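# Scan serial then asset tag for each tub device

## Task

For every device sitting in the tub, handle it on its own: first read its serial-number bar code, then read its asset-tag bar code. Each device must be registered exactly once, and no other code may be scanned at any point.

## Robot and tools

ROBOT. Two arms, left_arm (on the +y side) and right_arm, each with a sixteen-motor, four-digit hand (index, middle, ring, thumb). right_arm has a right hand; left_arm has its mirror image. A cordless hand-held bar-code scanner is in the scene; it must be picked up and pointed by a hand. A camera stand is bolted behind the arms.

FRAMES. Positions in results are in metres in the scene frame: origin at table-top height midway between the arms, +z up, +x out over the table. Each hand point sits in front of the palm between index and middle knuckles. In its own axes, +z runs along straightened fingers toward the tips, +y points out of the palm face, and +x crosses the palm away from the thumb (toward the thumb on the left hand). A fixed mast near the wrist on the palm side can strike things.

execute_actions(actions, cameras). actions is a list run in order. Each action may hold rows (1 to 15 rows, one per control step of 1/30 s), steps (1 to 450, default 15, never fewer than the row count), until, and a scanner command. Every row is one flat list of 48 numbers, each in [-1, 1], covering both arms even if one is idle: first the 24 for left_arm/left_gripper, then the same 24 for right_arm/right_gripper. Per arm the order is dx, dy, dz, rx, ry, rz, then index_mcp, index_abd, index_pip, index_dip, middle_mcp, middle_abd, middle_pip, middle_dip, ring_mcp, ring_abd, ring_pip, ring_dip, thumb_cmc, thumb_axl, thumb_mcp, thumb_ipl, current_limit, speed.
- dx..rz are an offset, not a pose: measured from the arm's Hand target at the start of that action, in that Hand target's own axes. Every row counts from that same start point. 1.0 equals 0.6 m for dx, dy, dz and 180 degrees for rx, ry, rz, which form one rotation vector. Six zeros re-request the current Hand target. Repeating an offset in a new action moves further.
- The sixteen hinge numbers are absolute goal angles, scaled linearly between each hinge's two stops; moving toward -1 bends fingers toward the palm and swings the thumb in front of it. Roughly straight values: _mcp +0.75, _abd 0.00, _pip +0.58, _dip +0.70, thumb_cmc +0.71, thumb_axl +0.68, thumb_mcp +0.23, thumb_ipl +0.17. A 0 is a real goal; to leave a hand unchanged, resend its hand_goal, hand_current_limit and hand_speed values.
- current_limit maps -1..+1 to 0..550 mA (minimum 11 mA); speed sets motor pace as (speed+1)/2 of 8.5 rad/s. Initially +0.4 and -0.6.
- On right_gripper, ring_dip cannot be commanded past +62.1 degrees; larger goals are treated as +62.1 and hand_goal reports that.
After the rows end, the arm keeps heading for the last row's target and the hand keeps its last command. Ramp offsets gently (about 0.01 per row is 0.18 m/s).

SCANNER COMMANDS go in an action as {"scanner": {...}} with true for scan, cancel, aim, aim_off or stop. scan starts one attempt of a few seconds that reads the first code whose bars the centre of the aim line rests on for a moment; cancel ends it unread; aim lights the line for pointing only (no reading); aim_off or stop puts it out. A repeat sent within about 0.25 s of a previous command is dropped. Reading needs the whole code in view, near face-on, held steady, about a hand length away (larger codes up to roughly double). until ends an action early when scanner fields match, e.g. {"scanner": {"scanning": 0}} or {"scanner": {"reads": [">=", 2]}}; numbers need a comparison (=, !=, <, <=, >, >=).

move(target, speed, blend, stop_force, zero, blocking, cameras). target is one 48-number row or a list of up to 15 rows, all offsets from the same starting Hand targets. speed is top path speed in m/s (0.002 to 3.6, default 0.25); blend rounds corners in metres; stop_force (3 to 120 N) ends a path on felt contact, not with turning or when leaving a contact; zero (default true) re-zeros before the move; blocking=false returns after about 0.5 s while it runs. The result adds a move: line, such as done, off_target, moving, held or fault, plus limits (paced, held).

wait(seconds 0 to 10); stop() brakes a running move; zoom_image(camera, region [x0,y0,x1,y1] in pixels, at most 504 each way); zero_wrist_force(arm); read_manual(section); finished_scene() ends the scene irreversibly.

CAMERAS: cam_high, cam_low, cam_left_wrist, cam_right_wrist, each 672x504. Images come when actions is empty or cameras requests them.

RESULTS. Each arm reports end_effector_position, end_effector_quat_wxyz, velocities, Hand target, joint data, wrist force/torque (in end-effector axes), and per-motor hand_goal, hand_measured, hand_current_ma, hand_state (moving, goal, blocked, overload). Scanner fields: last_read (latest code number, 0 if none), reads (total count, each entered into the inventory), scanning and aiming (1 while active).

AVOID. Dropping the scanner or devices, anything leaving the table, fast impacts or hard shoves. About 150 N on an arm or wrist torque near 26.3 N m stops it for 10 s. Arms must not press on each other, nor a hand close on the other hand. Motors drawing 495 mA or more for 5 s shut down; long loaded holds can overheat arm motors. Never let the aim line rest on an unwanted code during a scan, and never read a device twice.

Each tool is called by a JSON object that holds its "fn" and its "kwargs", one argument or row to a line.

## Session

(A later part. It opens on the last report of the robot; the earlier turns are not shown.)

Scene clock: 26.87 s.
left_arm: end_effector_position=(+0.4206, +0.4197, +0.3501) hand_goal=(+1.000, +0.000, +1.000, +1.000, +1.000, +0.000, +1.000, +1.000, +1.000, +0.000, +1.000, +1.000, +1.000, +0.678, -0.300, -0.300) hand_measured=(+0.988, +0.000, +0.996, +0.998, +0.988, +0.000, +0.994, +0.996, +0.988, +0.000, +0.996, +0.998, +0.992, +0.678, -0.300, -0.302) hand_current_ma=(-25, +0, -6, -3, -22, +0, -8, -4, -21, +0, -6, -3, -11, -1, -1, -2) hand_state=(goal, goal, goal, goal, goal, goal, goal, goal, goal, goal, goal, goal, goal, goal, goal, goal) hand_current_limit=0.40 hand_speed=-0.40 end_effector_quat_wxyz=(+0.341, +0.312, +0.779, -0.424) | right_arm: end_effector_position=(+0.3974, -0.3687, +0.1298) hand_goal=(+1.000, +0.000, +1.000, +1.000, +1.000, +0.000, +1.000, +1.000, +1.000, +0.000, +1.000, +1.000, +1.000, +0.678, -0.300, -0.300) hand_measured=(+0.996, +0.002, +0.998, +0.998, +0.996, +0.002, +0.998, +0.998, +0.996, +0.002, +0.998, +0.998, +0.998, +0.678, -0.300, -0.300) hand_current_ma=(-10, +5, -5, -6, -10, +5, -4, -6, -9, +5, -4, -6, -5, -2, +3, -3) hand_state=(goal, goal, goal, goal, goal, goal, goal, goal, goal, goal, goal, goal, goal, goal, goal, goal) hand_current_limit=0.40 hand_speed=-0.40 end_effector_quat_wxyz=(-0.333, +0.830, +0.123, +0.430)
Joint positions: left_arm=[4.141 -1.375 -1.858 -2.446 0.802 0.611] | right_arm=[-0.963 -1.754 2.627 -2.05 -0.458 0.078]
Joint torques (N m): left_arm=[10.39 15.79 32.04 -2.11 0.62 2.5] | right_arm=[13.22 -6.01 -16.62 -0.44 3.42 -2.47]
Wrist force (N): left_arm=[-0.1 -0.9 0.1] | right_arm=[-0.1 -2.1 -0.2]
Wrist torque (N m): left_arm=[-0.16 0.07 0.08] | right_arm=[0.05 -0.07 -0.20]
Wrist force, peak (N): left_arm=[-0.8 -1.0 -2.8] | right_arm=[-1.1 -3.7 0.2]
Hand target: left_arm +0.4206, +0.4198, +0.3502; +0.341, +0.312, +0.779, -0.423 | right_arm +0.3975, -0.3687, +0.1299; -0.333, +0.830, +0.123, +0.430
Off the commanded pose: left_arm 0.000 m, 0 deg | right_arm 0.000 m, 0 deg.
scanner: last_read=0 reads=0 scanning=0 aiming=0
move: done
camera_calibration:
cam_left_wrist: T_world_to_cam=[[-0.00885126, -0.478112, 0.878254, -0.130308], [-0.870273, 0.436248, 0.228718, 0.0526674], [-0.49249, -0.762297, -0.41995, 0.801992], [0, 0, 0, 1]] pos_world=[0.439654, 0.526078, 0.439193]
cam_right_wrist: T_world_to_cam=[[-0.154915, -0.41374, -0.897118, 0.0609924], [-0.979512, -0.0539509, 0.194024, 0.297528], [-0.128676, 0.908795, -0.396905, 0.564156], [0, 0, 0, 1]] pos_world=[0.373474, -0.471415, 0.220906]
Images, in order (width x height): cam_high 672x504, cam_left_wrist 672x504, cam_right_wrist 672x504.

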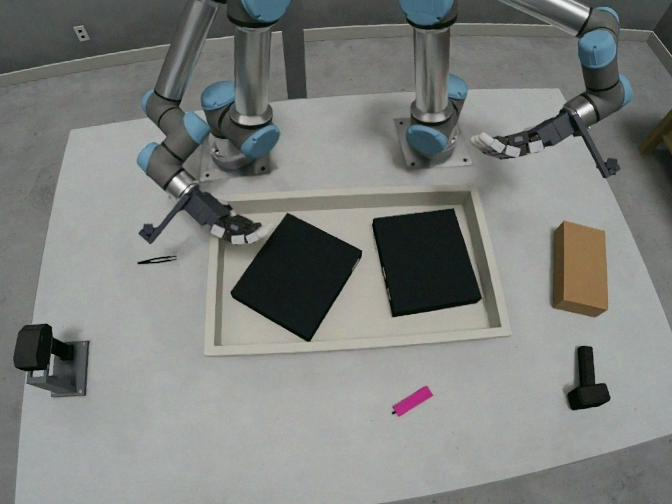

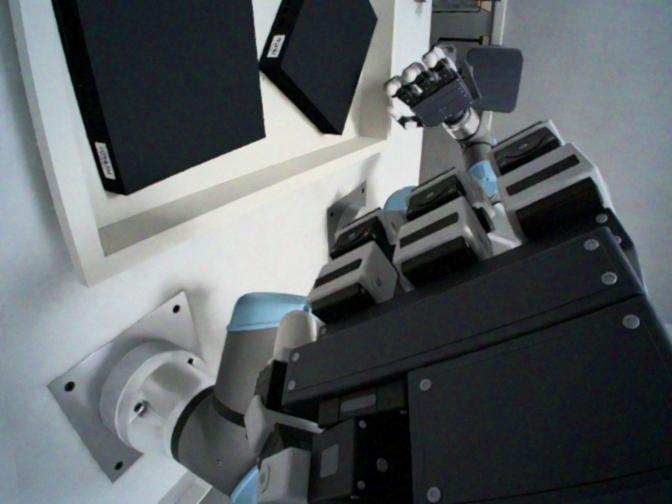

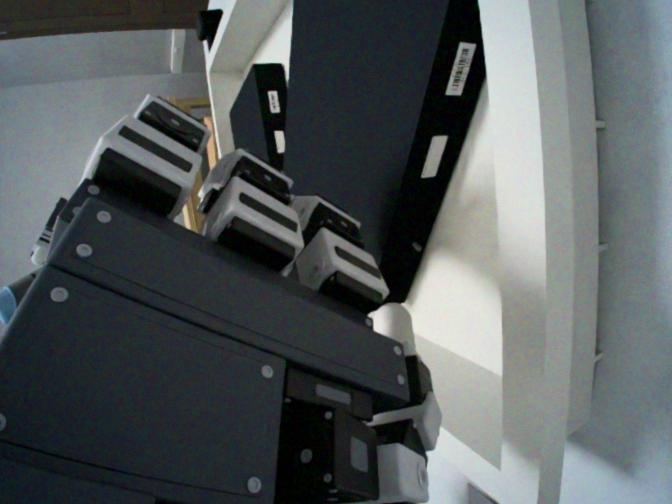

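{"fn": "move", "kwargs": {
  "target": [0,0,0,0,0,0,1,0,1,1,1,0,1,1,1,0,1,1,1,0.678,-0.3,-0.3,0.4,-0.4,-0.0572,-0.0083,0.1193,0,0,0,1,0,1,1,1,0,1,1,1,0,1,1,1,0.678,-0.3,-0.3,0.4,-0.4],
  "speed": 0.15,
  "cameras": ["cam_right_wrist"]
}}

{"fn": "zoom_image", "kwargs": {
  "camera": "cam_right_wrist",
  "region": [400, 0, 520, 120]
}}

{"fn": "zoom_image", "kwargs": {
  "camera": "cam_right_wrist",
  "region": [380, 110, 480, 210]
}}

Scene clock: 28.93 s.
left_arm: end_effector_position=(+0.4206, +0.4198, +0.3502) hand_goal=(+1.000, +0.000, +1.000, +1.000, +1.000, +0.000, +1.000, +1.000, +1.000, +0.000, +1.000, +1.000, +1.000, +0.678, -0.300, -0.300) hand_measured=(+0.988, +0.000, +0.996, +0.998, +0.988, +0.000, +0.994, +0.996, +0.988, +0.000, +0.996, +0.998, +0.992, +0.678, -0.300, -0.302) hand_current_ma=(-25, +0, -6, -3, -22, +0, -8, -4, -21, +0, -6, -3, -11, -1, -1, -2) hand_state=(goal, goal, goal, goal, goal, goal, goal, goal, goal, goal, goal, goal, goal, goal, goal, goal) hand_current_limit=0.40 hand_speed=-0.40 end_effector_quat_wxyz=(+0.341, +0.312, +0.779, -0.423) | right_arm: end_effector_position=(+0.4196, -0.3148, +0.0755) hand_goal=(+1.000, +0.000, +1.000, +1.000, +1.000, +0.000, +1.000, +1.000, +1.000, +0.000, +1.000, +1.000, +1.000, +0.678, -0.300, -0.300) hand_measured=(+0.998, +0.000, +0.998, +0.998, +0.996, +0.002, +0.998, +0.998, +0.996, +0.002, +0.998, +0.998, +0.998, +0.678, -0.300, -0.300) hand_current_ma=(-4, +1, -5, -6, -11, +5, -4, -6, -10, +5, -4, -6, -5, -2, +3, -3) hand_state=(goal, goal, goal, goal, goal, goal, goal, goal, goal, goal, goal, goal, goal, goal, goal, goal) hand_current_limit=0.40 hand_speed=-0.40 end_effector_quat_wxyz=(-0.333, +0.830, +0.123, +0.430)
Joint positions: left_arm=[4.141 -1.375 -1.858 -2.446 0.802 0.611] | right_arm=[-0.767 -1.31 2.734 -3.013 -0.42 0.533]
Joint torques (N m): left_arm=[8.99 4.7 33.86 -2.03 0.46 2.73] | right_arm=[4.37 -23.66 -12.79 -4.11 3.04 -0.88]
Wrist force (N): left_arm=[-0.3 -1.2 -0.1] | right_arm=[1.9 -2.9 -1.2]
Wrist torque (N m): left_arm=[-0.19 0.09 0.07] | right_arm=[0.10 0.00 0.17]
Wrist force, peak (N): left_arm=[-0.3 -1.2 -0.1] | right_arm=[2.5 -2.8 -1.2]
Hand target: left_arm +0.4206, +0.4198, +0.3502; +0.341, +0.312, +0.779, -0.423 | right_arm +0.4197, -0.3149, +0.0756; -0.333, +0.830, +0.123, +0.430
Off the commanded pose: left_arm 0.000 m, 0 deg | right_arm 0.000 m, 0 deg.
scanner: last_read=0 reads=0 scanning=0 aiming=0
move: done
camera_calibration:
cam_right_wrist: T_world_to_cam=[[-0.154875, -0.41378, -0.897106, 0.0379843], [-0.97948, -0.0542321, 0.19411, 0.332573], [-0.128971, 0.90876, -0.39689, 0.496575], [0, 0, 0, 1]] pos_world=[0.395675, -0.417515, 0.166606]
Images, in order (width x height): cam_right_wrist 672x504.

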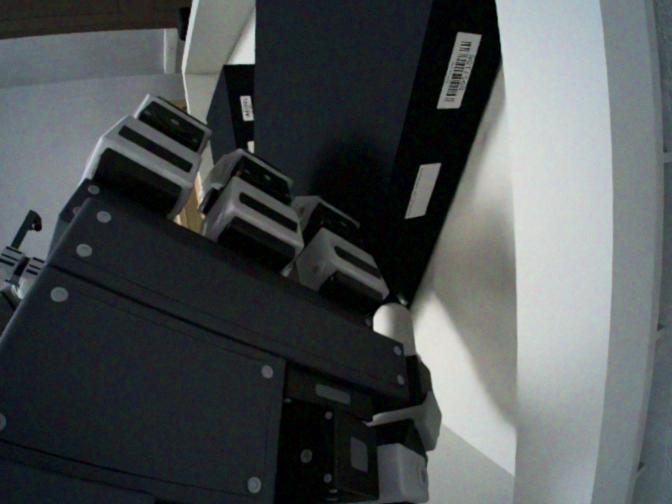

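Scaled by 4.200 from the camera's 672x504 image, which has a finer 960x720 frame.

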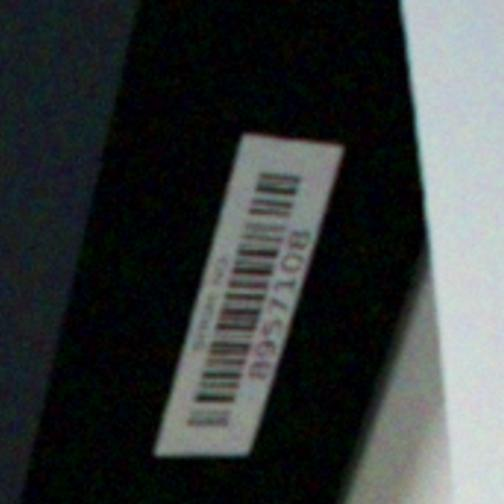

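Scaled by 5.040 from the camera's 672x504 image, which has a finer 960x720 frame.

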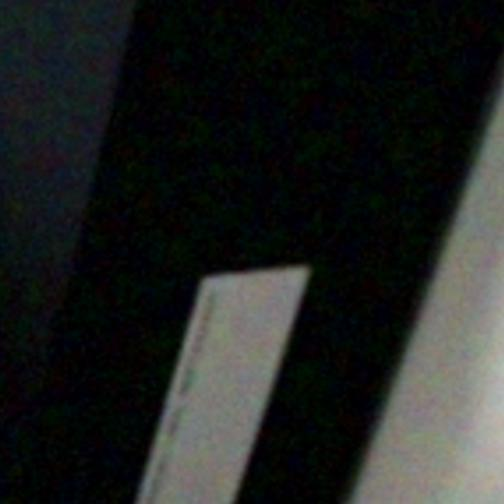

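{"fn": "move", "kwargs": {
  "target": [
    [0.1824,0.0426,0.08,-0.0793,-0.0113,-0.0147,1,0,1,1,1,0,1,1,1,0,1,1,1,0.678,-0.3,-0.3,0.4,-0.4,0.0853,-0.1127,0.0853,0,0,0,1,0,1,1,1,0,1,1,1,0,1,1,1,0.678,-0.3,-0.3,0.4,-0.4],
    [0.3647,0.0852,0.1598,-0.1585,-0.0225,-0.0293,1,0,1,1,1,0,1,1,1,0,1,1,1,0.678,-0.3,-0.3,0.4,-0.4,0.0893,-0.3193,0.4932,0,0,0,1,0,1,1,1,0,1,1,1,0,1,1,1,0.678,-0.3,-0.3,0.4,-0.4]
  ],
  "speed": 0.25,
  "blend": 0.03,
  "cameras": ["cam_right_wrist","cam_left_wrist"]
}}

Scene clock: 32.47 s.
left_arm: end_effector_position=(+0.3606, +0.4020, +0.1140) hand_goal=(+1.000, +0.000, +1.000, +1.000, +1.000, +0.000, +1.000, +1.000, +1.000, +0.000, +1.000, +1.000, +1.000, +0.678, -0.300, -0.300) hand_measured=(+0.988, +0.000, +0.996, +0.998, +0.988, +0.000, +0.994, +0.996, +0.988, +0.000, +0.996, +0.998, +1.000, +0.720, -0.362, -0.350) hand_current_ma=(-25, +0, -6, -3, -22, +0, -8, -4, -21, +0, -6, -3, +0, +141, -262, -205) hand_state=(goal, goal, goal, goal, goal, goal, goal, goal, goal, goal, goal, goal, goal, blocked, blocked, blocked) hand_current_limit=0.40 hand_speed=-0.40 end_effector_quat_wxyz=(+0.415, +0.167, +0.860, -0.244) | right_arm: end_effector_position=(+0.5449, +0.0188, +0.0834) hand_goal=(+1.000, +0.000, +1.000, +1.000, +1.000, +0.000, +1.000, +1.000, +1.000, +0.000, +1.000, +1.000, +1.000, +0.678, -0.300, -0.300) hand_measured=(+0.996, +0.000, +0.998, +0.998, +0.996, +0.002, +0.998, +0.998, +0.996, +0.002, +0.998, +0.998, +1.000, +0.712, -0.320, -0.324) hand_current_ma=(-12, +2, -5, -6, -13, +5, -4, -6, -12, +5, -4, -6, +0, +158, -87, -112) hand_state=(goal, goal, goal, goal, goal, goal, goal, goal, goal, goal, goal, goal, goal, blocked, goal, blocked) hand_current_limit=0.40 hand_speed=-0.40 end_effector_quat_wxyz=(-0.333, +0.830, +0.123, +0.430)
Joint positions: left_arm=[4.331 -1.019 -2.77 -1.413 0.653 0.251] | right_arm=[0.251 -0.833 2.07 -3.897 -1.078 1.841]
Joint torques (N m): left_arm=[8.8 6.17 11.59 2.17 0.88 2.95] | right_arm=[12.89 -28.64 -15.31 -2.64 -1.45 -0.54]
Wrist force (N): left_arm=[-5.5 -1.2 -1.1] | right_arm=[2.1 -3.5 -0.1]
Wrist torque (N m): left_arm=[-0.07 0.28 -0.63] | right_arm=[0.06 0.03 0.31]
Wrist force, peak (N): left_arm=[-10.4 -1.3 -7.7] | right_arm=[11.4 0.5 -20.7]
Hand target: left_arm +0.3606, +0.4020, +0.1140; +0.415, +0.167, +0.860, -0.244 | right_arm +0.5449, +0.0189, +0.0833; -0.333, +0.830, +0.123, +0.430
Off the commanded pose: left_arm 0.000 m, 0 deg | right_arm 0.000 m, 0 deg.
scanner: last_read=0 reads=0 scanning=0 aiming=0
move: done
camera_calibration:
cam_left_wrist: T_world_to_cam=[[0.207211, -0.604194, 0.769424, 0.0532274], [-0.97354, -0.0498929, 0.223002, 0.295567], [-0.0963477, -0.795274, -0.598545, 0.550541], [0, 0, 0, 1]] pos_world=[0.32976, 0.484737, 0.222657]
cam_right_wrist: T_world_to_cam=[[-0.154627, -0.41394, -0.897075, 0.202352], [-0.979544, -0.0541185, 0.193814, 0.471857], [-0.128776, 0.908694, -0.397104, 0.212626], [0, 0, 0, 1]] pos_world=[0.520875, -0.0839146, 0.174507]
Images, in order (width x height): cam_left_wrist 672x504, cam_right_wrist 672x504.

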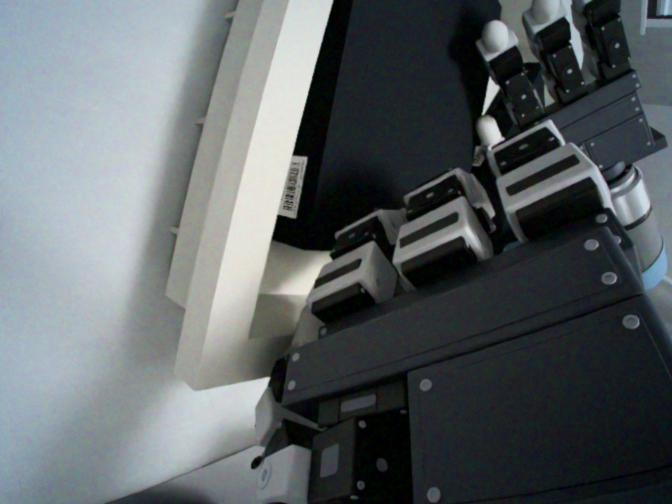

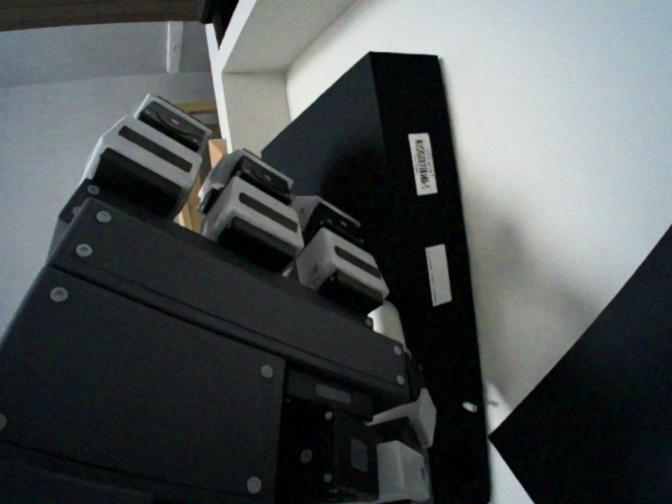

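{"fn": "zoom_image", "kwargs": {
  "camera": "cam_right_wrist",
  "region": [380, 120, 480, 220]
}}

{"fn": "zoom_image", "kwargs": {
  "camera": "cam_left_wrist",
  "region": [240, 140, 340, 240]
}}

{"fn": "zoom_image", "kwargs": {
  "camera": "cam_right_wrist",
  "region": [400, 230, 500, 330]
}}

Scaled by 5.040 from the camera's 672x504 image, which has a finer 960x720 frame.

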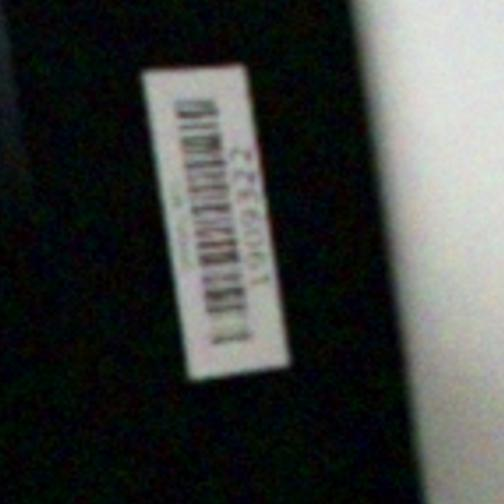

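Scaled by 5.040 from the camera's 672x504 image, which has a finer 960x720 frame.

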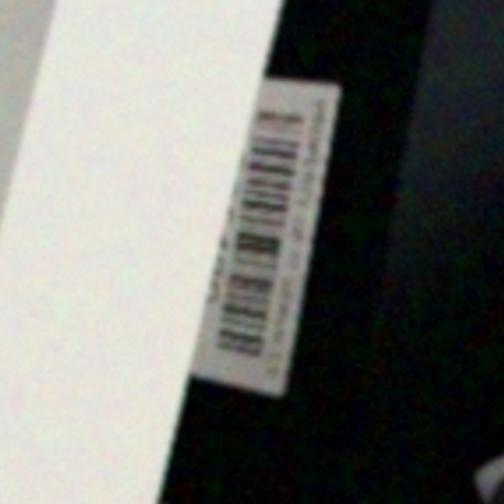

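Scaled by 5.040 from the camera's 672x504 image, which has a finer 960x720 frame.

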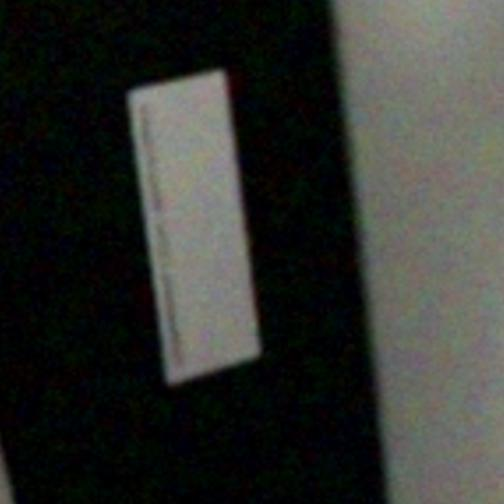

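{"fn": "move", "kwargs": {
  "target": [
    [-0.155,-0.015,-0.1352,0,0,0,1,0,1,1,1,0,1,1,1,0,1,1,1,0.678,-0.3,-0.3,0.4,-0.4,0.2397,0.0272,-0.3668,-0.07,0.062,-0.033,1,0,1,1,1,0,1,1,1,0,1,1,1,0.678,-0.3,-0.3,0.4,-0.4],
    [-0.155,-0.015,-0.1352,0,0,0,1,0,1,1,1,0,1,1,1,0,1,1,1,0.678,-0.3,-0.3,0.4,-0.4,0.4165,0.8055,-0.7517,-0.2126,0.1868,-0.0984,1,0,1,1,1,0,1,1,1,0,1,1,1,0.678,-0.3,-0.3,0.4,-0.4]
  ],
  "speed": 0.3,
  "blend": 0.05,
  "cameras": ["cam_left_wrist","cam_high"]
}}

Scene clock: 37.50 s.
left_arm: end_effector_position=(+0.3606, +0.4320, +0.2341) hand_goal=(+1.000, +0.000, +1.000, +1.000, +1.000, +0.000, +1.000, +1.000, +1.000, +0.000, +1.000, +1.000, +1.000, +0.678, -0.300, -0.300) hand_measured=(+0.988, +0.000, +0.996, +0.998, +0.988, +0.000, +0.994, +0.996, +0.988, +0.000, +0.996, +0.998, +0.998, +0.678, -0.300, -0.302) hand_current_ma=(-25, +0, -6, -3, -22, +0, -8, -4, -21, +0, -6, -3, -1, +0, -1, -2) hand_state=(goal, goal, goal, goal, goal, goal, goal, goal, goal, goal, goal, goal, goal, goal, goal, goal) hand_current_limit=0.40 hand_speed=-0.40 end_effector_quat_wxyz=(+0.415, +0.167, +0.860, -0.244) | right_arm: end_effector_position=(+0.6468, -0.6603, +0.2497) hand_goal=(+1.000, +0.000, +1.000, +1.000, +1.000, +0.000, +1.000, +1.000, +1.000, +0.000, +1.000, +1.000, +1.000, +0.678, -0.300, -0.300) hand_measured=(+0.998, +0.002, +0.998, +0.998, +0.998, +0.002, +0.998, +0.998, +0.998, +0.002, +0.998, +0.998, +0.998, +0.678, -0.300, -0.300) hand_current_ma=(-7, +2, -5, -6, -7, +5, -4, -6, -7, +5, -4, -6, -5, +0, +3, -3) hand_state=(goal, goal, goal, goal, goal, goal, goal, goal, goal, goal, goal, goal, goal, goal, goal, goal) hand_current_limit=0.40 hand_speed=-0.40 end_effector_quat_wxyz=(-0.001, +0.707, +0.000, +0.707)
Joint positions: left_arm=[4.386 -0.881 -2.459 -1.922 0.68 0.327] | right_arm=[-0.781 -0.796 1.805 -4.15 -0.798 1.571]
Joint torques (N m): left_arm=[-9.47 -15.96 12.16 4.39 -2.89 -2.71] | right_arm=[-0.47 -33.5 -20.77 -3.63 1.72 -2.99]
Wrist force (N): left_arm=[-0.5 -0.6 -0.1] | right_arm=[0.4 -1.8 0.3]
Wrist torque (N m): left_arm=[-0.16 0.13 -0.13] | right_arm=[-0.10 -0.02 -0.11]
Wrist force, peak (N): left_arm=[-5.5 -1.3 -0.9] | right_arm=[2.5 -3.6 -0.3]
Hand target: left_arm +0.3606, +0.4320, +0.2341; +0.415, +0.167, +0.860, -0.244 | right_arm +0.6468, -0.6604, +0.2498; -0.001, +0.707, +0.000, +0.707
Off the commanded pose: left_arm 0.000 m, 0 deg | right_arm 0.000 m, 0 deg.
scanner: last_read=0 reads=0 scanning=0 aiming=0
move: done
camera_calibration:
cam_left_wrist: T_world_to_cam=[[0.207155, -0.604349, 0.769317, -0.0208584], [-0.973563, -0.0499863, 0.222884, 0.270382], [-0.0962446, -0.79515, -0.598726, 0.646327], [0, 0, 0, 1]] pos_world=[0.32976, 0.514837, 0.342756]
Images, in order (width x height): cam_high 672x504, cam_left_wrist 672x504.

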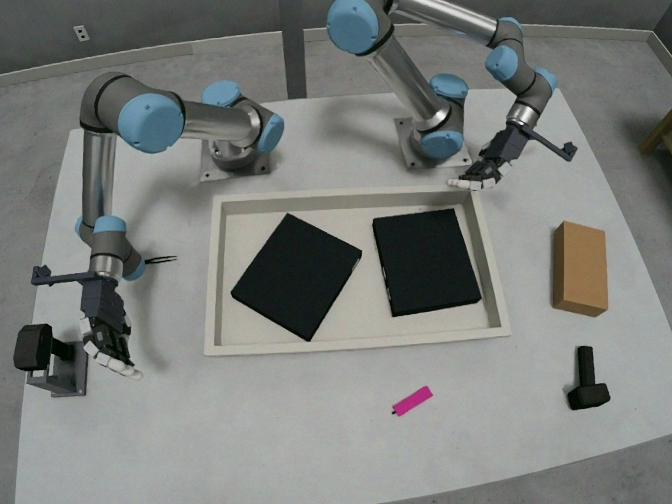

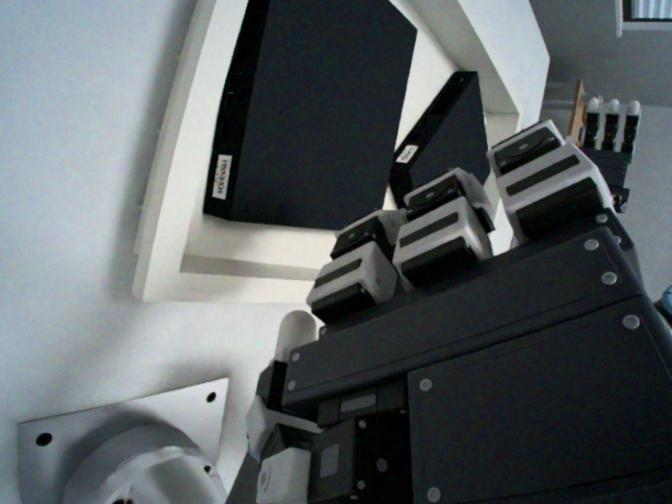

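{"fn": "move", "kwargs": {
  "target": [
    [0,0,0,0,0,0,1,0,1,1,1,0,1,1,1,0,1,1,1,0.678,-0.3,-0.3,0.4,-0.4,0,-0.034,0,0,0,0,-0.342,0,0.576,0.696,-0.342,0,0.576,0.696,1,0,1,1,-0.571,0.678,0.225,0.168,0.4,-0.3],
    [0,0,0,0,0,0,1,0,1,1,1,0,1,1,1,0,1,1,1,0.678,-0.3,-0.3,0.4,-0.4,-0.2913,-0.034,-0.0013,0,0,0,-0.342,0,0.576,0.696,-0.342,0,0.576,0.696,1,0,1,1,-0.571,0.678,0.225,0.168,0.4,-0.3]
  ],
  "speed": 0.2,
  "cameras": ["cam_high","cam_right_wrist"]
}}

{"fn": "zoom_image", "kwargs": {
  "camera": "cam_high",
  "region": [0, 250, 180, 430]
}}

Scene clock: 49.17 s.
left_arm: end_effector_position=(+0.3606, +0.4320, +0.2341) hand_goal=(+1.000, +0.000, +1.000, +1.000, +1.000, +0.000, +1.000, +1.000, +1.000, +0.000, +1.000, +1.000, +1.000, +0.678, -0.300, -0.300) hand_measured=(+0.988, +0.000, +0.996, +0.998, +0.988, +0.000, +0.994, +0.996, +0.988, +0.000, +0.996, +0.998, +0.998, +0.678, -0.300, -0.302) hand_current_ma=(-25, +0, -6, -3, -22, +0, -8, -4, -21, +0, -6, -3, -1, +0, -1, -2) hand_state=(goal, goal, goal, goal, goal, goal, goal, goal, goal, goal, goal, goal, goal, goal, goal, goal) hand_current_limit=0.40 hand_speed=-0.40 end_effector_quat_wxyz=(+0.415, +0.167, +0.860, -0.244) | right_arm: end_effector_position=(+0.6459, -0.6397, +0.1344) hand_goal=(-0.342, +0.000, +0.576, +0.696, -0.342, +0.000, +0.576, +0.696, +1.000, +0.000, +1.000, +1.000, -0.570, +0.678, +0.226, +0.168) hand_measured=(-0.340, +0.004, +0.578, +0.698, -0.340, +0.004, +0.578, +0.698, +0.998, +0.004, +0.998, +0.998, -0.556, +0.678, +0.224, +0.166) hand_current_ma=(+4, +8, +4, +6, +4, +9, +4, +6, -4, +7, -4, -6, +45, +0, -4, -5) hand_state=(goal, goal, goal, goal, goal, goal, goal, goal, goal, goal, goal, goal, goal, goal, goal, goal) hand_current_limit=0.40 hand_speed=-0.30 end_effector_quat_wxyz=(-0.001, +0.708, +0.000, +0.707)
Joint positions: left_arm=[4.386 -0.881 -2.459 -1.922 0.68 0.327] | right_arm=[-0.753 -0.559 1.779 -4.359 -0.827 1.571]
Joint torques (N m): left_arm=[-9.05 -17.62 12.07 4.26 -2.93 -2.45] | right_arm=[1.45 -41.65 -8.19 -1.76 -0.05 -0.28]
Wrist force (N): left_arm=[-0.7 -0.5 -0.1] | right_arm=[-0.4 -1.2 0.2]
Wrist torque (N m): left_arm=[-0.14 0.16 -0.15] | right_arm=[-0.04 0.16 0.07]
Wrist force, peak (N): left_arm=[-0.5 -1.1 0.3] | right_arm=[-7.2 -2.2 0.2]
Hand target: left_arm +0.3606, +0.4320, +0.2341; +0.415, +0.167, +0.860, -0.244 | right_arm +0.6459, -0.6397, +0.1344; -0.001, +0.708, +0.000, +0.707 (not the last commanded pose)
Off the commanded pose: left_arm 0.000 m, 0 deg | right_arm 0.059 m, 0 deg.
FORCE FAULT: contact force on the right arm reached its limit, and that arm stopped for 10 seconds. The contact can be on any part of that arm, not only on its tool. That arm's remaining commands of this call were not run. That arm's target is now where it stood when the stop ended, not its last command. That arm accepts commands again.
scanner: last_read=0 reads=0 scanning=0 aiming=0
move: fault (right_arm); path passed 1 of 2 targets
camera_calibration:
cam_right_wrist: T_world_to_cam=[[-0.00492699, -0.634207, -0.773148, -0.263047], [-0.735431, 0.526182, -0.426936, 0.822291], [0.677582, 0.566493, -0.469008, 0.114212], [0, 0, 0, 1]] pos_world=[0.526054, -0.664201, 0.201258]
Images, in order (width x height): cam_high 672x504, cam_right_wrist 672x504.

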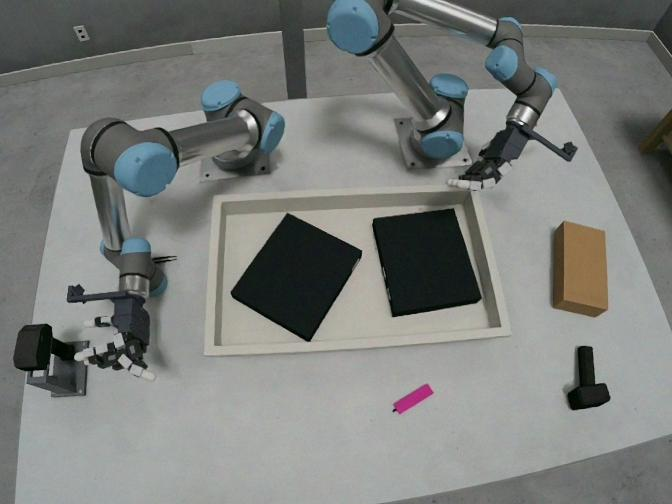

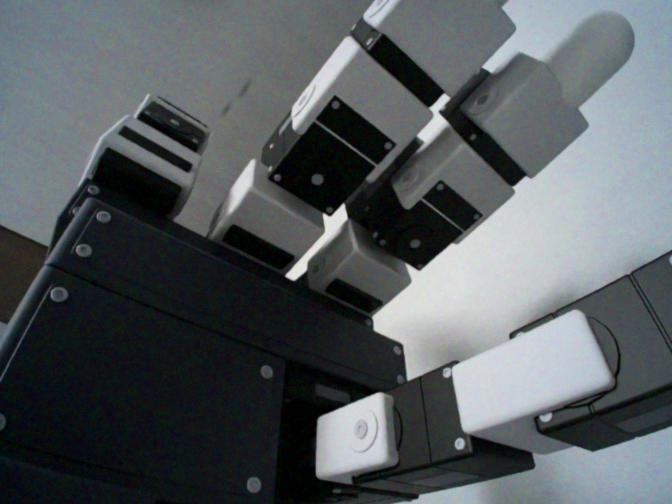

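Scaled by 2.800 from the camera's 672x504 image, which has a finer 960x720 frame.

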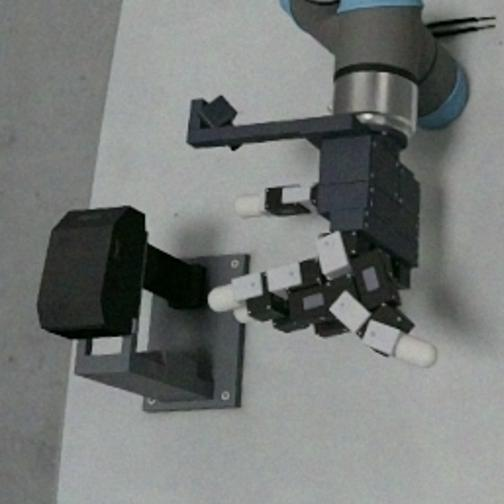

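{"fn": "move", "kwargs": {
  "target": [
    [0,0,0,0,0,0,1,0,1,1,1,0,1,1,1,0,1,1,1,0.678,-0.3,-0.3,0.4,-0.4,0.36,-0.2333,-0.0767,0.1389,0,0,-0.342,0,0.576,0.696,-0.342,0,0.576,0.696,1,0,1,1,-0.571,0.678,0.225,0.168,0.4,-0.3],
    [0,0,0,0,0,0,1,0,1,1,1,0,1,1,1,0,1,1,1,0.678,-0.3,-0.3,0.4,-0.4,0.36,-0.2333,-0.0767,0.1658,-0.076,-0.0203,-0.342,0,0.576,0.696,-0.342,0,0.576,0.696,1,0,1,1,-0.571,0.678,0.225,0.168,0.4,-0.3],
    [0,0,0,0,0,0,1,0,1,1,1,0,1,1,1,0,1,1,1,0.678,-0.3,-0.3,0.4,-0.4,0.36,-0.2333,-0.0767,0.2309,-0.106,-0.0407,-0.342,0,0.576,0.696,-0.342,0,0.576,0.696,1,0,1,1,-0.571,0.678,0.225,0.168,0.4,-0.3],
    [0,0,0,0,0,0,1,0,1,1,1,0,1,1,1,0,1,1,1,0.678,-0.3,-0.3,0.4,-0.4,0.36,-0.2333,-0.0767,0.2985,-0.0719,-0.0366,-0.342,0,0.576,0.696,-0.342,0,0.576,0.696,1,0,1,1,-0.571,0.678,0.225,0.168,0.4,-0.3],
    [0,0,0,0,0,0,1,0,1,1,1,0,1,1,1,0,1,1,1,0.678,-0.3,-0.3,0.4,-0.4,0.36,-0.2333,-0.0767,0.3333,0,0,-0.342,0,0.576,0.696,-0.342,0,0.576,0.696,1,0,1,1,-0.571,0.678,0.225,0.168,0.4,-0.3]
  ],
  "speed": 0.2,
  "cameras": ["cam_high"]
}}

Scene clock: 56.63 s.
left_arm: end_effector_position=(+0.3606, +0.4320, +0.2341) hand_goal=(+1.000, +0.000, +1.000, +1.000, +1.000, +0.000, +1.000, +1.000, +1.000, +0.000, +1.000, +1.000, +1.000, +0.678, -0.300, -0.300) hand_measured=(+0.988, +0.000, +0.996, +0.998, +0.988, +0.000, +0.994, +0.996, +0.988, +0.000, +0.996, +0.998, +0.998, +0.678, -0.300, -0.302) hand_current_ma=(-25, +0, -6, -3, -22, +0, -8, -4, -21, +0, -6, -3, -1, +0, -1, -2) hand_state=(goal, goal, goal, goal, goal, goal, goal, goal, goal, goal, goal, goal, goal, goal, goal, goal) hand_current_limit=0.40 hand_speed=-0.40 end_effector_quat_wxyz=(+0.415, +0.167, +0.860, -0.244) | right_arm: end_effector_position=(+0.5999, -0.5001, +0.3507) hand_goal=(-0.342, +0.000, +0.576, +0.696, -0.342, +0.000, +0.576, +0.696, +1.000, +0.000, +1.000, +1.000, -0.570, +0.678, +0.226, +0.168) hand_measured=(-0.340, +0.004, +0.578, +0.698, -0.340, +0.004, +0.578, +0.698, +0.998, +0.004, +0.998, +0.998, -0.556, +0.678, +0.224, +0.166) hand_current_ma=(+4, +8, +4, +6, +4, +9, +4, +6, -4, +7, -4, -6, +45, +0, -4, -5) hand_state=(goal, goal, goal, goal, goal, goal, goal, goal, goal, goal, goal, goal, goal, goal, goal, goal) hand_current_limit=0.40 hand_speed=-0.30 end_effector_quat_wxyz=(-0.355, +0.612, +0.353, +0.612) end_effector_velocity=(+0.000, +0.001, +0.000) end_effector_angular_velocity=(+0.002, -0.001, +0.001)
Joint positions: left_arm=[4.386 -0.881 -2.459 -1.922 0.68 0.327] | right_arm=[-0.893 -1.152 1.452 -0.299 -0.36 -1.569]
Joint velocities: left_arm=[within noise] | right_arm=[0.001 0.001 0 0.005 0 -0.005]
Joint torques (N m): left_arm=[-8.61 -18 12.45 4.37 -2.92 -2.48] | right_arm=[11.12 -27.09 -22.73 2.23 0.5 -3.42]
Wrist force (N): left_arm=[-0.3 -0.6 0.1] | right_arm=[0.0 -1.2 -0.2]
Wrist torque (N m): left_arm=[-0.18 0.11 -0.11] | right_arm=[0.04 0.13 0.05]
Wrist force, peak (N): left_arm=[-1.1 -0.8 -0.1] | right_arm=[1.5 -2.3 0.2]
Hand target: left_arm +0.3606, +0.4320, +0.2341; +0.415, +0.167, +0.860, -0.244 | right_arm +0.6000, -0.5000, +0.3507; -0.355, +0.612, +0.353, +0.612
Off the commanded pose: left_arm 0.000 m, 0 deg | right_arm 0.000 m, 0 deg.
scanner: last_read=0 reads=0 scanning=0 aiming=0
move: done
Images, in order (width x height): cam_high 672x504.

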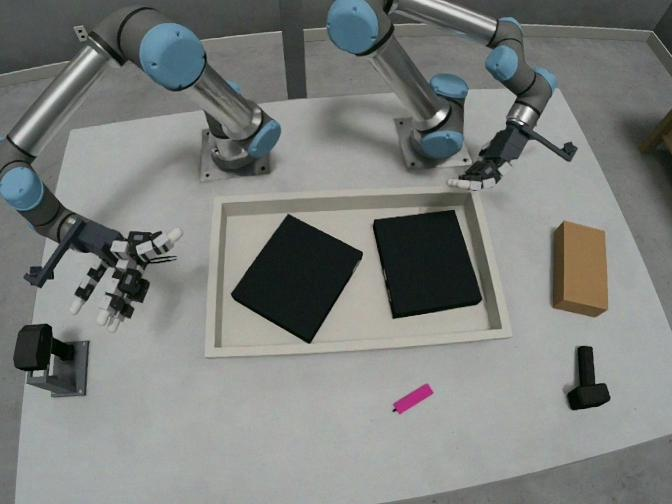

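{"fn": "move", "kwargs": {
  "target": [0,0,0,0,0,0,1,0,1,1,1,0,1,1,1,0,1,1,1,0.678,-0.3,-0.3,0.4,-0.4,-0.0833,0.1497,-0.106,-0.3333,0,0,-0.342,0,0.576,0.696,-0.342,0,0.576,0.696,1,0,1,1,-0.571,0.678,0.225,0.168,0.4,-0.3],
  "speed": 0.2,
  "cameras": ["cam_high"]
}}

Scene clock: 59.87 s.
left_arm: end_effector_position=(+0.3606, +0.4320, +0.2341) hand_goal=(+1.000, +0.000, +1.000, +1.000, +1.000, +0.000, +1.000, +1.000, +1.000, +0.000, +1.000, +1.000, +1.000, +0.678, -0.300, -0.300) hand_measured=(+0.988, +0.000, +0.996, +0.998, +0.988, +0.000, +0.994, +0.996, +0.988, +0.000, +0.996, +0.998, +0.998, +0.678, -0.300, -0.302) hand_current_ma=(-25, +0, -6, -3, -22, +0, -8, -4, -21, +0, -6, -3, -1, +0, -1, -2) hand_state=(goal, goal, goal, goal, goal, goal, goal, goal, goal, goal, goal, goal, goal, goal, goal, goal) hand_current_limit=0.40 hand_speed=-0.40 end_effector_quat_wxyz=(+0.415, +0.167, +0.860, -0.244) | right_arm: end_effector_position=(+0.6461, -0.5998, +0.3005) hand_goal=(-0.342, +0.000, +0.576, +0.696, -0.342, +0.000, +0.576, +0.696, +1.000, +0.000, +1.000, +1.000, -0.570, +0.678, +0.226, +0.168) hand_measured=(-0.340, +0.004, +0.578, +0.698, -0.340, +0.004, +0.578, +0.698, +0.998, +0.004, +0.998, +0.998, -0.556, +0.678, +0.224, +0.166) hand_current_ma=(+4, +8, +4, +6, +4, +9, +4, +6, -4, +7, -4, -6, +45, +0, -4, -5) hand_state=(goal, goal, goal, goal, goal, goal, goal, goal, goal, goal, goal, goal, goal, goal, goal, goal) hand_current_limit=0.40 hand_speed=-0.30 end_effector_quat_wxyz=(-0.001, +0.708, +0.000, +0.707) end_effector_velocity=(-0.001, -0.001, -0.001) end_effector_angular_velocity=(+0.001, +0.001, -0.005)
Joint positions: left_arm=[4.386 -0.881 -2.459 -1.922 0.68 0.327] | right_arm=[-0.691 -1.259 1.741 -0.48 0.889 -1.571]
Joint velocities: left_arm=[within noise] | right_arm=[0 0 0.002 0 0.005 0]
Joint torques (N m): left_arm=[-9.21 -17.92 11.92 4.26 -3.02 -2.4] | right_arm=[-5.12 -39.58 -10.16 0.34 1.58 1.41]
Wrist force (N): left_arm=[-0.6 -0.7 0.0] | right_arm=[-0.2 -1.5 0.3]
Wrist torque (N m): left_arm=[-0.18 0.14 -0.13] | right_arm=[-0.06 0.13 0.00]
Wrist force, peak (N): left_arm=[-0.7 -0.9 0.1] | right_arm=[-0.5 -1.9 0.1]
Hand target: left_arm +0.3606, +0.4320, +0.2341; +0.415, +0.167, +0.860, -0.244 | right_arm +0.6460, -0.5999, +0.3005; -0.001, +0.708, +0.000, +0.707
Off the commanded pose: left_arm 0.000 m, 0 deg | right_arm 0.000 m, 0 deg.
scanner: last_read=0 reads=0 scanning=0 aiming=0
move: done
Images, in order (width x height): cam_high 672x504.

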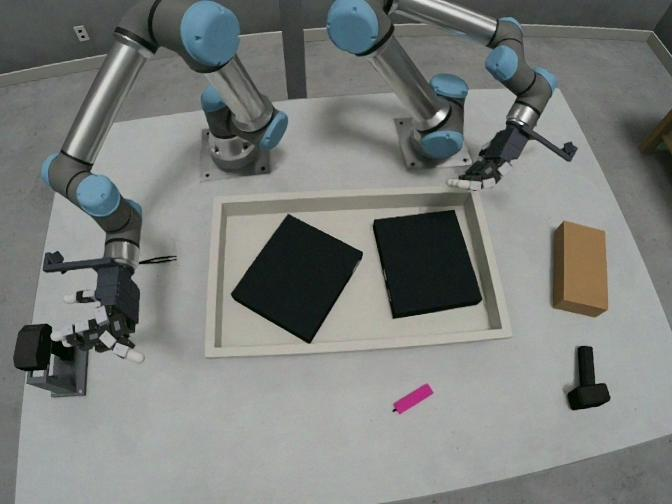

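{"fn": "move", "kwargs": {
  "target": [
    [0,0,0,0,0,0,1,0,1,1,1,0,1,1,1,0,1,1,1,0.678,-0.3,-0.3,0.4,-0.4,-0.3725,0.0668,0,0,0,0,-0.411,0,0.576,0.696,-0.411,0,0.576,0.696,1,0,1,1,-0.571,0.678,0.225,0.168,0.4,-0.3],
    [0,0,0,0,0,0,1,0,1,1,1,0,1,1,1,0,1,1,1,0.678,-0.3,-0.3,0.4,-0.4,-0.3725,0.2002,0,0,0,0,-0.411,0,0.576,0.696,-0.411,0,0.576,0.696,1,0,1,1,-0.571,0.678,0.225,0.168,0.4,-0.3]
  ],
  "speed": [0.2, 0.08],
  "cameras": ["cam_high","cam_low"]
}}

{"fn": "zoom_image", "kwargs": {
  "camera": "cam_high",
  "region": [0, 250, 180, 430]
}}

Scene clock: 63.13 s.
left_arm: end_effector_position=(+0.3606, +0.4320, +0.2341) hand_goal=(+1.000, +0.000, +1.000, +1.000, +1.000, +0.000, +1.000, +1.000, +1.000, +0.000, +1.000, +1.000, +1.000, +0.678, -0.300, -0.300) hand_measured=(+0.988, +0.000, +0.996, +0.998, +0.988, +0.000, +0.994, +0.996, +0.988, +0.000, +0.996, +0.998, +0.998, +0.678, -0.300, -0.302) hand_current_ma=(-25, +0, -6, -3, -22, +0, -8, -4, -21, +0, -6, -3, -1, +0, -1, -2) hand_state=(goal, goal, goal, goal, goal, goal, goal, goal, goal, goal, goal, goal, goal, goal, goal, goal) hand_current_limit=0.40 hand_speed=-0.40 end_effector_quat_wxyz=(+0.415, +0.167, +0.860, -0.244) | right_arm: end_effector_position=(+0.6458, -0.7198, +0.0768) hand_goal=(-0.410, +0.000, +0.576, +0.696, -0.410, +0.000, +0.576, +0.696, +1.000, +0.000, +1.000, +1.000, -0.570, +0.678, +0.226, +0.168) hand_measured=(-0.408, +0.004, +0.578, +0.698, -0.408, +0.004, +0.578, +0.698, +0.998, +0.004, +0.998, +0.998, -0.556, +0.678, +0.224, +0.166) hand_current_ma=(+7, +8, +4, +6, +7, +9, +3, +6, -3, +7, -4, -6, +45, +0, -4, -5) hand_state=(goal, goal, goal, goal, goal, goal, goal, goal, goal, goal, goal, goal, goal, goal, goal, goal) hand_current_limit=0.40 hand_speed=-0.30 end_effector_quat_wxyz=(-0.001, +0.708, +0.000, +0.706) end_effector_velocity=(+0.000, +0.002, +0.001) end_effector_angular_velocity=(-0.003, -0.002, +0.000)
Joint positions: left_arm=[4.386 -0.881 -2.459 -1.922 0.68 0.327] | right_arm=[-0.861 -0.805 1.705 -0.898 0.719 -1.571]
Joint velocities: left_arm=[within noise] | right_arm=[0.003 -0.003 0.005 -0.005 0.003 0]
Joint torques (N m): left_arm=[-9.7 -17.81 11.85 4.13 -2.87 -2.48] | right_arm=[11.39 -50.14 -6.31 -3.64 1.59 -3.21]
Wrist force (N): left_arm=[-0.7 -0.8 0.0] | right_arm=[0.0 -1.4 0.3]
Wrist torque (N m): left_arm=[-0.18 0.16 -0.14] | right_arm=[-0.05 0.16 0.09]
Wrist force, peak (N): left_arm=[-0.7 -1.0 0.0] | right_arm=[1.8 -1.9 0.3]
Hand target: left_arm +0.3606, +0.4320, +0.2341; +0.415, +0.167, +0.860, -0.244 | right_arm +0.6459, -0.7197, +0.0769; -0.001, +0.708, +0.000, +0.707
Off the commanded pose: left_arm 0.000 m, 0 deg | right_arm 0.000 m, 0 deg.
scanner: last_read=0 reads=0 scanning=0 aiming=0
move: done
Images, in order (width x height): cam_high 672x504, cam_low 672x504.

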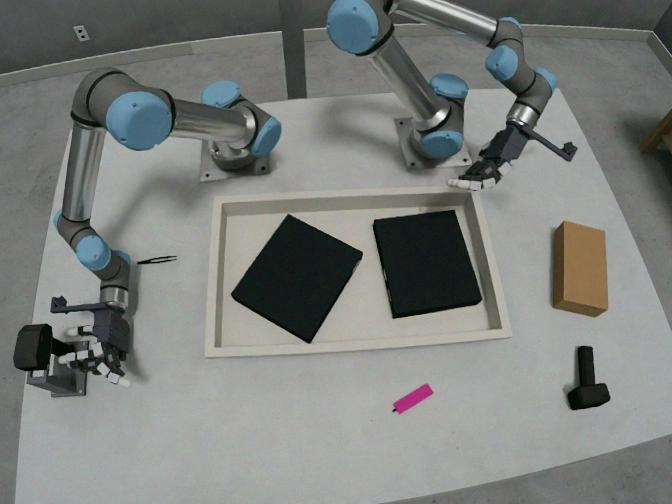

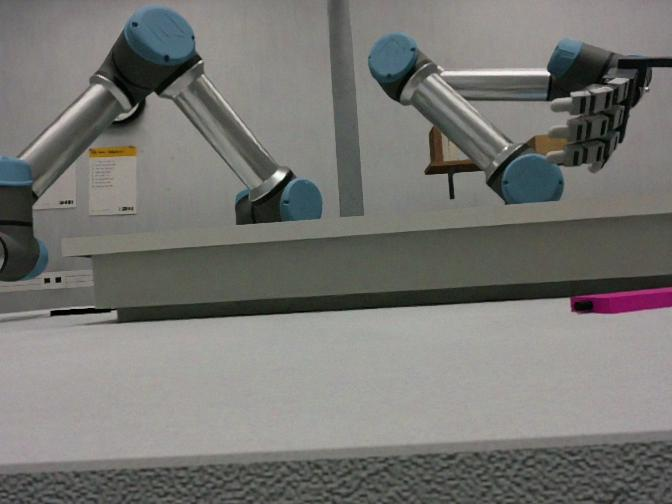

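Scaled by 2.800 from the camera's 672x504 image, which has a finer 960x720 frame.

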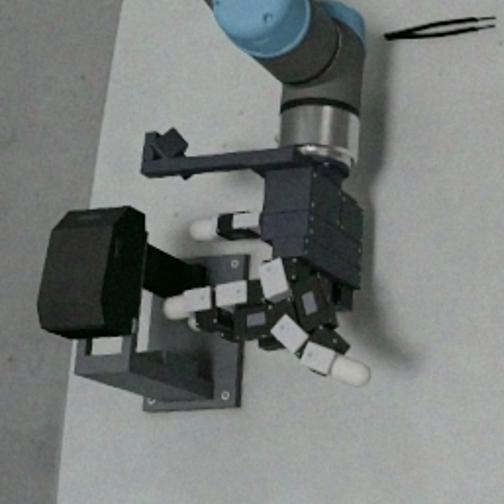

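{"fn": "zoom_image", "kwargs": {
  "camera": "cam_high",
  "region": [30, 320, 100, 400]
}}

Scaled by 6.300 from the camera's 672x504 image, which has a finer 960x720 frame.

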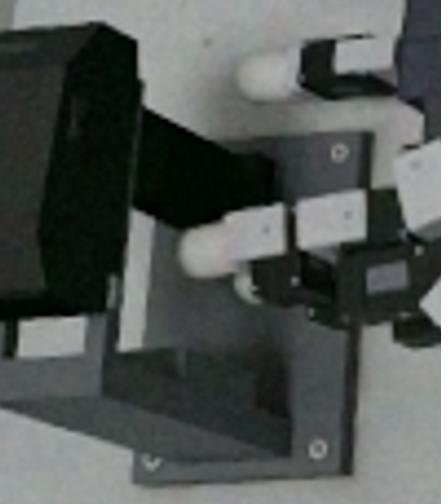

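{"fn": "move", "kwargs": {
  "target": [0,0,0,0,0,0,1,0,1,1,1,0,1,1,1,0,1,1,1,0.678,-0.3,-0.3,0.4,-0.4,0,0.23,0,0,0,0,-0.411,0,0.576,0.696,-0.411,0,0.576,0.696,1,0,1,1,-0.571,0.678,0.225,0.168,0.4,-0.3],
  "speed": 0.04,
  "stop_force": 5,
  "cameras": ["cam_high"]
}}

{"fn": "zoom_image", "kwargs": {
  "camera": "cam_high",
  "region": [10, 310, 110, 410]
}}

Scene clock: 69.07 s.
left_arm: end_effector_position=(+0.3606, +0.4320, +0.2341) hand_goal=(+1.000, +0.000, +1.000, +1.000, +1.000, +0.000, +1.000, +1.000, +1.000, +0.000, +1.000, +1.000, +1.000, +0.678, -0.300, -0.300) hand_measured=(+0.988, +0.000, +0.996, +0.998, +0.988, +0.000, +0.994, +0.996, +0.988, +0.000, +0.996, +0.998, +0.998, +0.678, -0.300, -0.302) hand_current_ma=(-25, +0, -6, -3, -22, +0, -8, -4, -21, +0, -6, -3, -1, +0, -1, -2) hand_state=(goal, goal, goal, goal, goal, goal, goal, goal, goal, goal, goal, goal, goal, goal, goal, goal) hand_current_limit=0.40 hand_speed=-0.40 end_effector_quat_wxyz=(+0.415, +0.167, +0.860, -0.244) | right_arm: end_effector_position=(+0.6460, -0.8346, +0.0767) hand_goal=(-0.410, +0.000, +0.576, +0.696, -0.410, +0.000, +0.576, +0.696, +1.000, +0.000, +1.000, +1.000, -0.570, +0.678, +0.226, +0.168) hand_measured=(-0.408, +0.004, +0.578, +0.698, -0.408, +0.004, +0.578, +0.698, +0.998, +0.004, +0.998, +0.998, -0.556, +0.678, +0.224, +0.166) hand_current_ma=(+5, +8, +4, +6, +5, +9, +3, +6, -3, +7, -4, -6, +45, +0, -4, -5) hand_state=(goal, goal, goal, goal, goal, goal, goal, goal, goal, goal, goal, goal, goal, goal, goal, goal) hand_current_limit=0.40 hand_speed=-0.30 end_effector_quat_wxyz=(-0.001, +0.708, +0.000, +0.707)
Joint positions: left_arm=[4.386 -0.881 -2.459 -1.922 0.68 0.327] | right_arm=[-0.983 -0.686 1.446 -0.758 0.597 -1.572]
Joint torques (N m): left_arm=[-8.84 -16.58 12.71 4.13 -3.04 -2.18] | right_arm=[11.61 -39.68 -25.38 0.31 -1.05 1.79]
Wrist force (N): left_arm=[-0.2 -0.8 0.1] | right_arm=[-0.6 -3.6 -0.3]
Wrist torque (N m): left_arm=[-0.20 0.09 -0.10] | right_arm=[-0.09 0.23 -0.16]
Wrist force, peak (N): left_arm=[-0.7 -1.1 -0.2] | right_arm=[8.5 -68.6 -14.9]
Hand target: left_arm +0.3606, +0.4320, +0.2341; +0.415, +0.167, +0.860, -0.244 | right_arm +0.6460, -0.8346, +0.0767; -0.001, +0.708, +0.000, +0.707 (not the last commanded pose)
Off the commanded pose: left_arm 0.000 m, 0 deg | right_arm 0.023 m, 0 deg.
scanner: last_read=0 reads=0 scanning=0 aiming=0
move: contact (right_arm)
Images, in order (width x height): cam_high 672x504.

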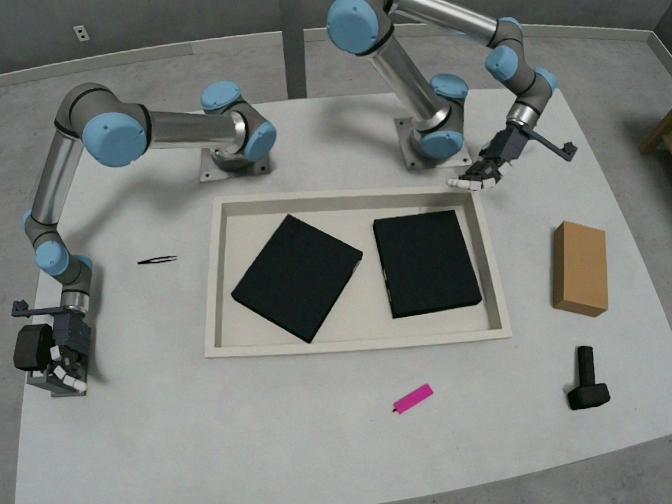

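Scaled by 5.040 from the camera's 672x504 image, which has a finer 960x720 frame.

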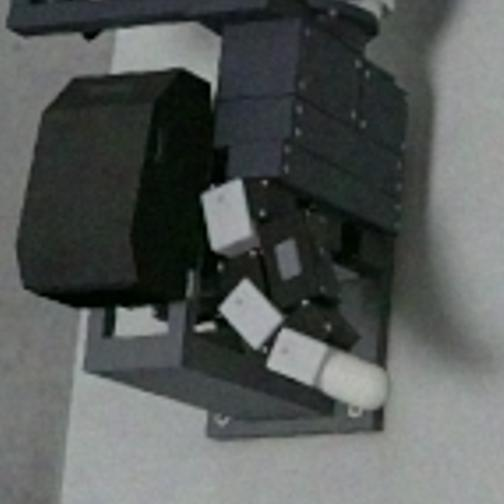

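{"fn": "move", "kwargs": {
  "target": [
    [0,0,0,0,0,0,1,0,1,1,1,0,1,1,1,0,1,1,1,0.678,-0.3,-0.3,0.4,-0.4,0,-0.0167,0,0,0,0,-0.411,0,0.576,0.696,-0.411,0,0.576,0.696,1,0,1,1,-0.571,0.678,0.225,0.168,0.4,-0.3],
    [0,0,0,0,0,0,1,0,1,1,1,0,1,1,1,0,1,1,1,0.678,-0.3,-0.3,0.4,-0.4,-0.0183,-0.0167,0,0,0,0,-0.411,0,0.576,0.696,-0.411,0,0.576,0.696,1,0,1,1,-0.571,0.678,0.225,0.168,0.4,-0.3]
  ],
  "speed": 0.08
}}

{"fn": "move", "kwargs": {
  "target": [0,0,0,0,0,0,1,0,1,1,1,0,1,1,1,0,1,1,1,0.678,-0.3,-0.3,0.4,-0.4,0,0.055,0,0,0,0,-0.411,0,0.576,0.696,-0.411,0,0.576,0.696,1,0,1,1,-0.571,0.678,0.225,0.168,0.4,-0.3],
  "speed": 0.02,
  "stop_force": 4,
  "cameras": ["cam_high"]
}}

{"fn": "zoom_image", "kwargs": {
  "camera": "cam_high",
  "region": [10, 310, 110, 410]
}}

Scene clock: 70.57 s.
left_arm: end_effector_position=(+0.3606, +0.4320, +0.2341) hand_goal=(+1.000, +0.000, +1.000, +1.000, +1.000, +0.000, +1.000, +1.000, +1.000, +0.000, +1.000, +1.000, +1.000, +0.678, -0.300, -0.300) hand_measured=(+0.988, +0.000, +0.996, +0.998, +0.988, +0.000, +0.994, +0.996, +0.988, +0.000, +0.996, +0.998, +0.998, +0.678, -0.300, -0.302) hand_current_ma=(-25, +0, -6, -3, -22, +0, -8, -4, -21, +0, -6, -3, -1, +0, -1, -2) hand_state=(goal, goal, goal, goal, goal, goal, goal, goal, goal, goal, goal, goal, goal, goal, goal, goal) hand_current_limit=0.40 hand_speed=-0.40 end_effector_quat_wxyz=(+0.415, +0.167, +0.860, -0.244) | right_arm: end_effector_position=(+0.6460, -0.8245, +0.0658) hand_goal=(-0.410, +0.000, +0.576, +0.696, -0.410, +0.000, +0.576, +0.696, +1.000, +0.000, +1.000, +1.000, -0.570, +0.678, +0.226, +0.168) hand_measured=(-0.408, +0.004, +0.578, +0.698, -0.408, +0.004, +0.578, +0.698, +0.998, +0.004, +0.998, +0.998, -0.556, +0.678, +0.224, +0.166) hand_current_ma=(+5, +8, +4, +6, +5, +9, +3, +6, -3, +7, -4, -6, +45, +0, -4, -5) hand_state=(goal, goal, goal, goal, goal, goal, goal, goal, goal, goal, goal, goal, goal, goal, goal, goal) hand_current_limit=0.40 hand_speed=-0.30 end_effector_quat_wxyz=(-0.001, +0.708, +0.000, +0.707)
Joint positions: left_arm=[4.386 -0.881 -2.459 -1.922 0.68 0.327] | right_arm=[-0.974 -0.679 1.471 -0.789 0.606 -1.572]
Joint torques (N m): left_arm=[-8.66 -18.18 12.43 4.2 -2.82 -2.31] | right_arm=[-9.57 -54.57 -22.88 0.86 -1.88 -0.79]
Wrist force (N): left_arm=[-0.5 -0.6 -0.1] | right_arm=[-0.3 -0.3 0.3]
Wrist torque (N m): left_arm=[-0.16 0.13 -0.13] | right_arm=[0.10 0.17 0.07]
Wrist force, peak (N): left_arm=[-0.4 -1.0 -0.2] | right_arm=[-0.8 -3.8 -0.4]
Hand target: left_arm +0.3606, +0.4320, +0.2341; +0.415, +0.167, +0.860, -0.244 | right_arm +0.6460, -0.8245, +0.0658; -0.001, +0.708, +0.000, +0.707
Off the commanded pose: left_arm 0.000 m, 0 deg | right_arm 0.000 m, 0 deg.
scanner: last_read=0 reads=0 scanning=0 aiming=0
move: done

Scene clock: 72.53 s.
left_arm: end_effector_position=(+0.3606, +0.4320, +0.2341) hand_goal=(+1.000, +0.000, +1.000, +1.000, +1.000, +0.000, +1.000, +1.000, +1.000, +0.000, +1.000, +1.000, +1.000, +0.678, -0.300, -0.300) hand_measured=(+0.988, +0.000, +0.996, +0.998, +0.988, +0.000, +0.994, +0.996, +0.988, +0.000, +0.996, +0.998, +0.998, +0.678, -0.300, -0.302) hand_current_ma=(-25, +0, -6, -3, -22, +0, -8, -4, -21, +0, -6, -3, -1, +0, -1, -2) hand_state=(goal, goal, goal, goal, goal, goal, goal, goal, goal, goal, goal, goal, goal, goal, goal, goal) hand_current_limit=0.40 hand_speed=-0.40 end_effector_quat_wxyz=(+0.415, +0.167, +0.860, -0.244) | right_arm: end_effector_position=(+0.6460, -0.8393, +0.0658) hand_goal=(-0.410, +0.000, +0.576, +0.696, -0.410, +0.000, +0.576, +0.696, +1.000, +0.000, +1.000, +1.000, -0.570, +0.678, +0.226, +0.168) hand_measured=(-0.408, +0.004, +0.578, +0.698, -0.408, +0.004, +0.578, +0.698, +0.996, +0.004, +0.998, +0.998, -0.556, +0.678, +0.224, +0.166) hand_current_ma=(+5, +8, +4, +6, +5, +9, +3, +6, -13, +7, -4, -6, +45, +0, -4, -5) hand_state=(goal, goal, goal, goal, goal, goal, goal, goal, goal, goal, goal, goal, goal, goal, goal, goal) hand_current_limit=0.40 hand_speed=-0.30 end_effector_quat_wxyz=(-0.001, +0.708, +0.000, +0.707)
Joint positions: left_arm=[4.386 -0.881 -2.459 -1.922 0.68 0.327] | right_arm=[-0.988 -0.662 1.433 -0.769 0.592 -1.572]
Joint torques (N m): left_arm=[-10.2 -17.72 12.25 4.18 -3.01 -2.17] | right_arm=[9.78 -55.53 -21.98 -1.25 -0.92 1.59]
Wrist force (N): left_arm=[-0.5 -0.6 0.1] | right_arm=[0.2 -5.6 0.4]
Wrist torque (N m): left_arm=[-0.17 0.14 -0.14] | right_arm=[-0.12 0.13 -0.28]
Wrist force, peak (N): left_arm=[-0.6 -0.9 -0.2] | right_arm=[0.9 -17.3 -1.2]
Hand target: left_arm +0.3606, +0.4320, +0.2341; +0.415, +0.167, +0.860, -0.244 | right_arm +0.6460, -0.8393, +0.0658; -0.001, +0.708, +0.000, +0.707 (not the last commanded pose)
Off the commanded pose: left_arm 0.000 m, 0 deg | right_arm 0.018 m, 0 deg.
scanner: last_read=0 reads=0 scanning=0 aiming=0
move: contact (right_arm)
Images, in order (width x height): cam_high 672x504.

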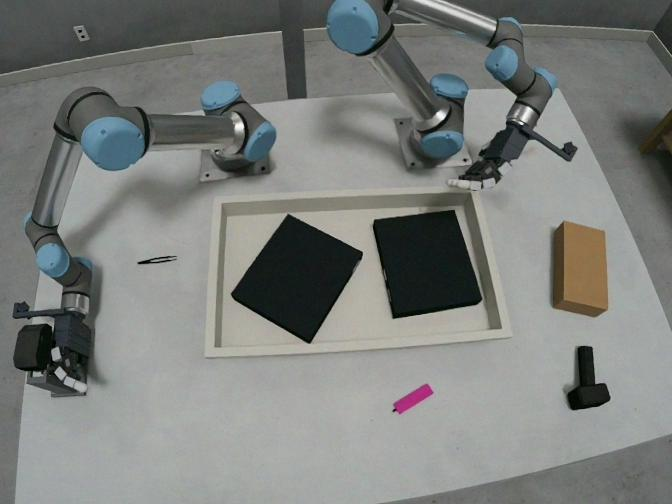

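Scaled by 5.040 from the camera's 672x504 image, which has a finer 960x720 frame.

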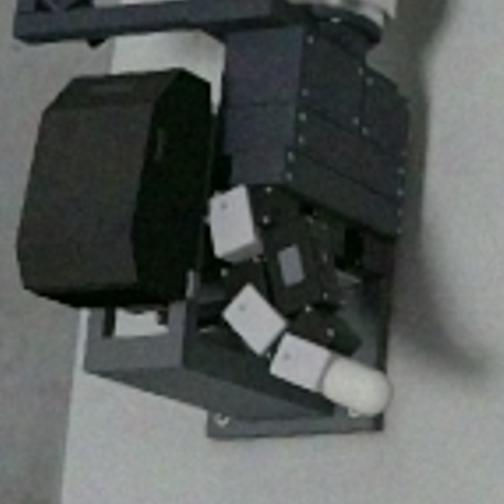

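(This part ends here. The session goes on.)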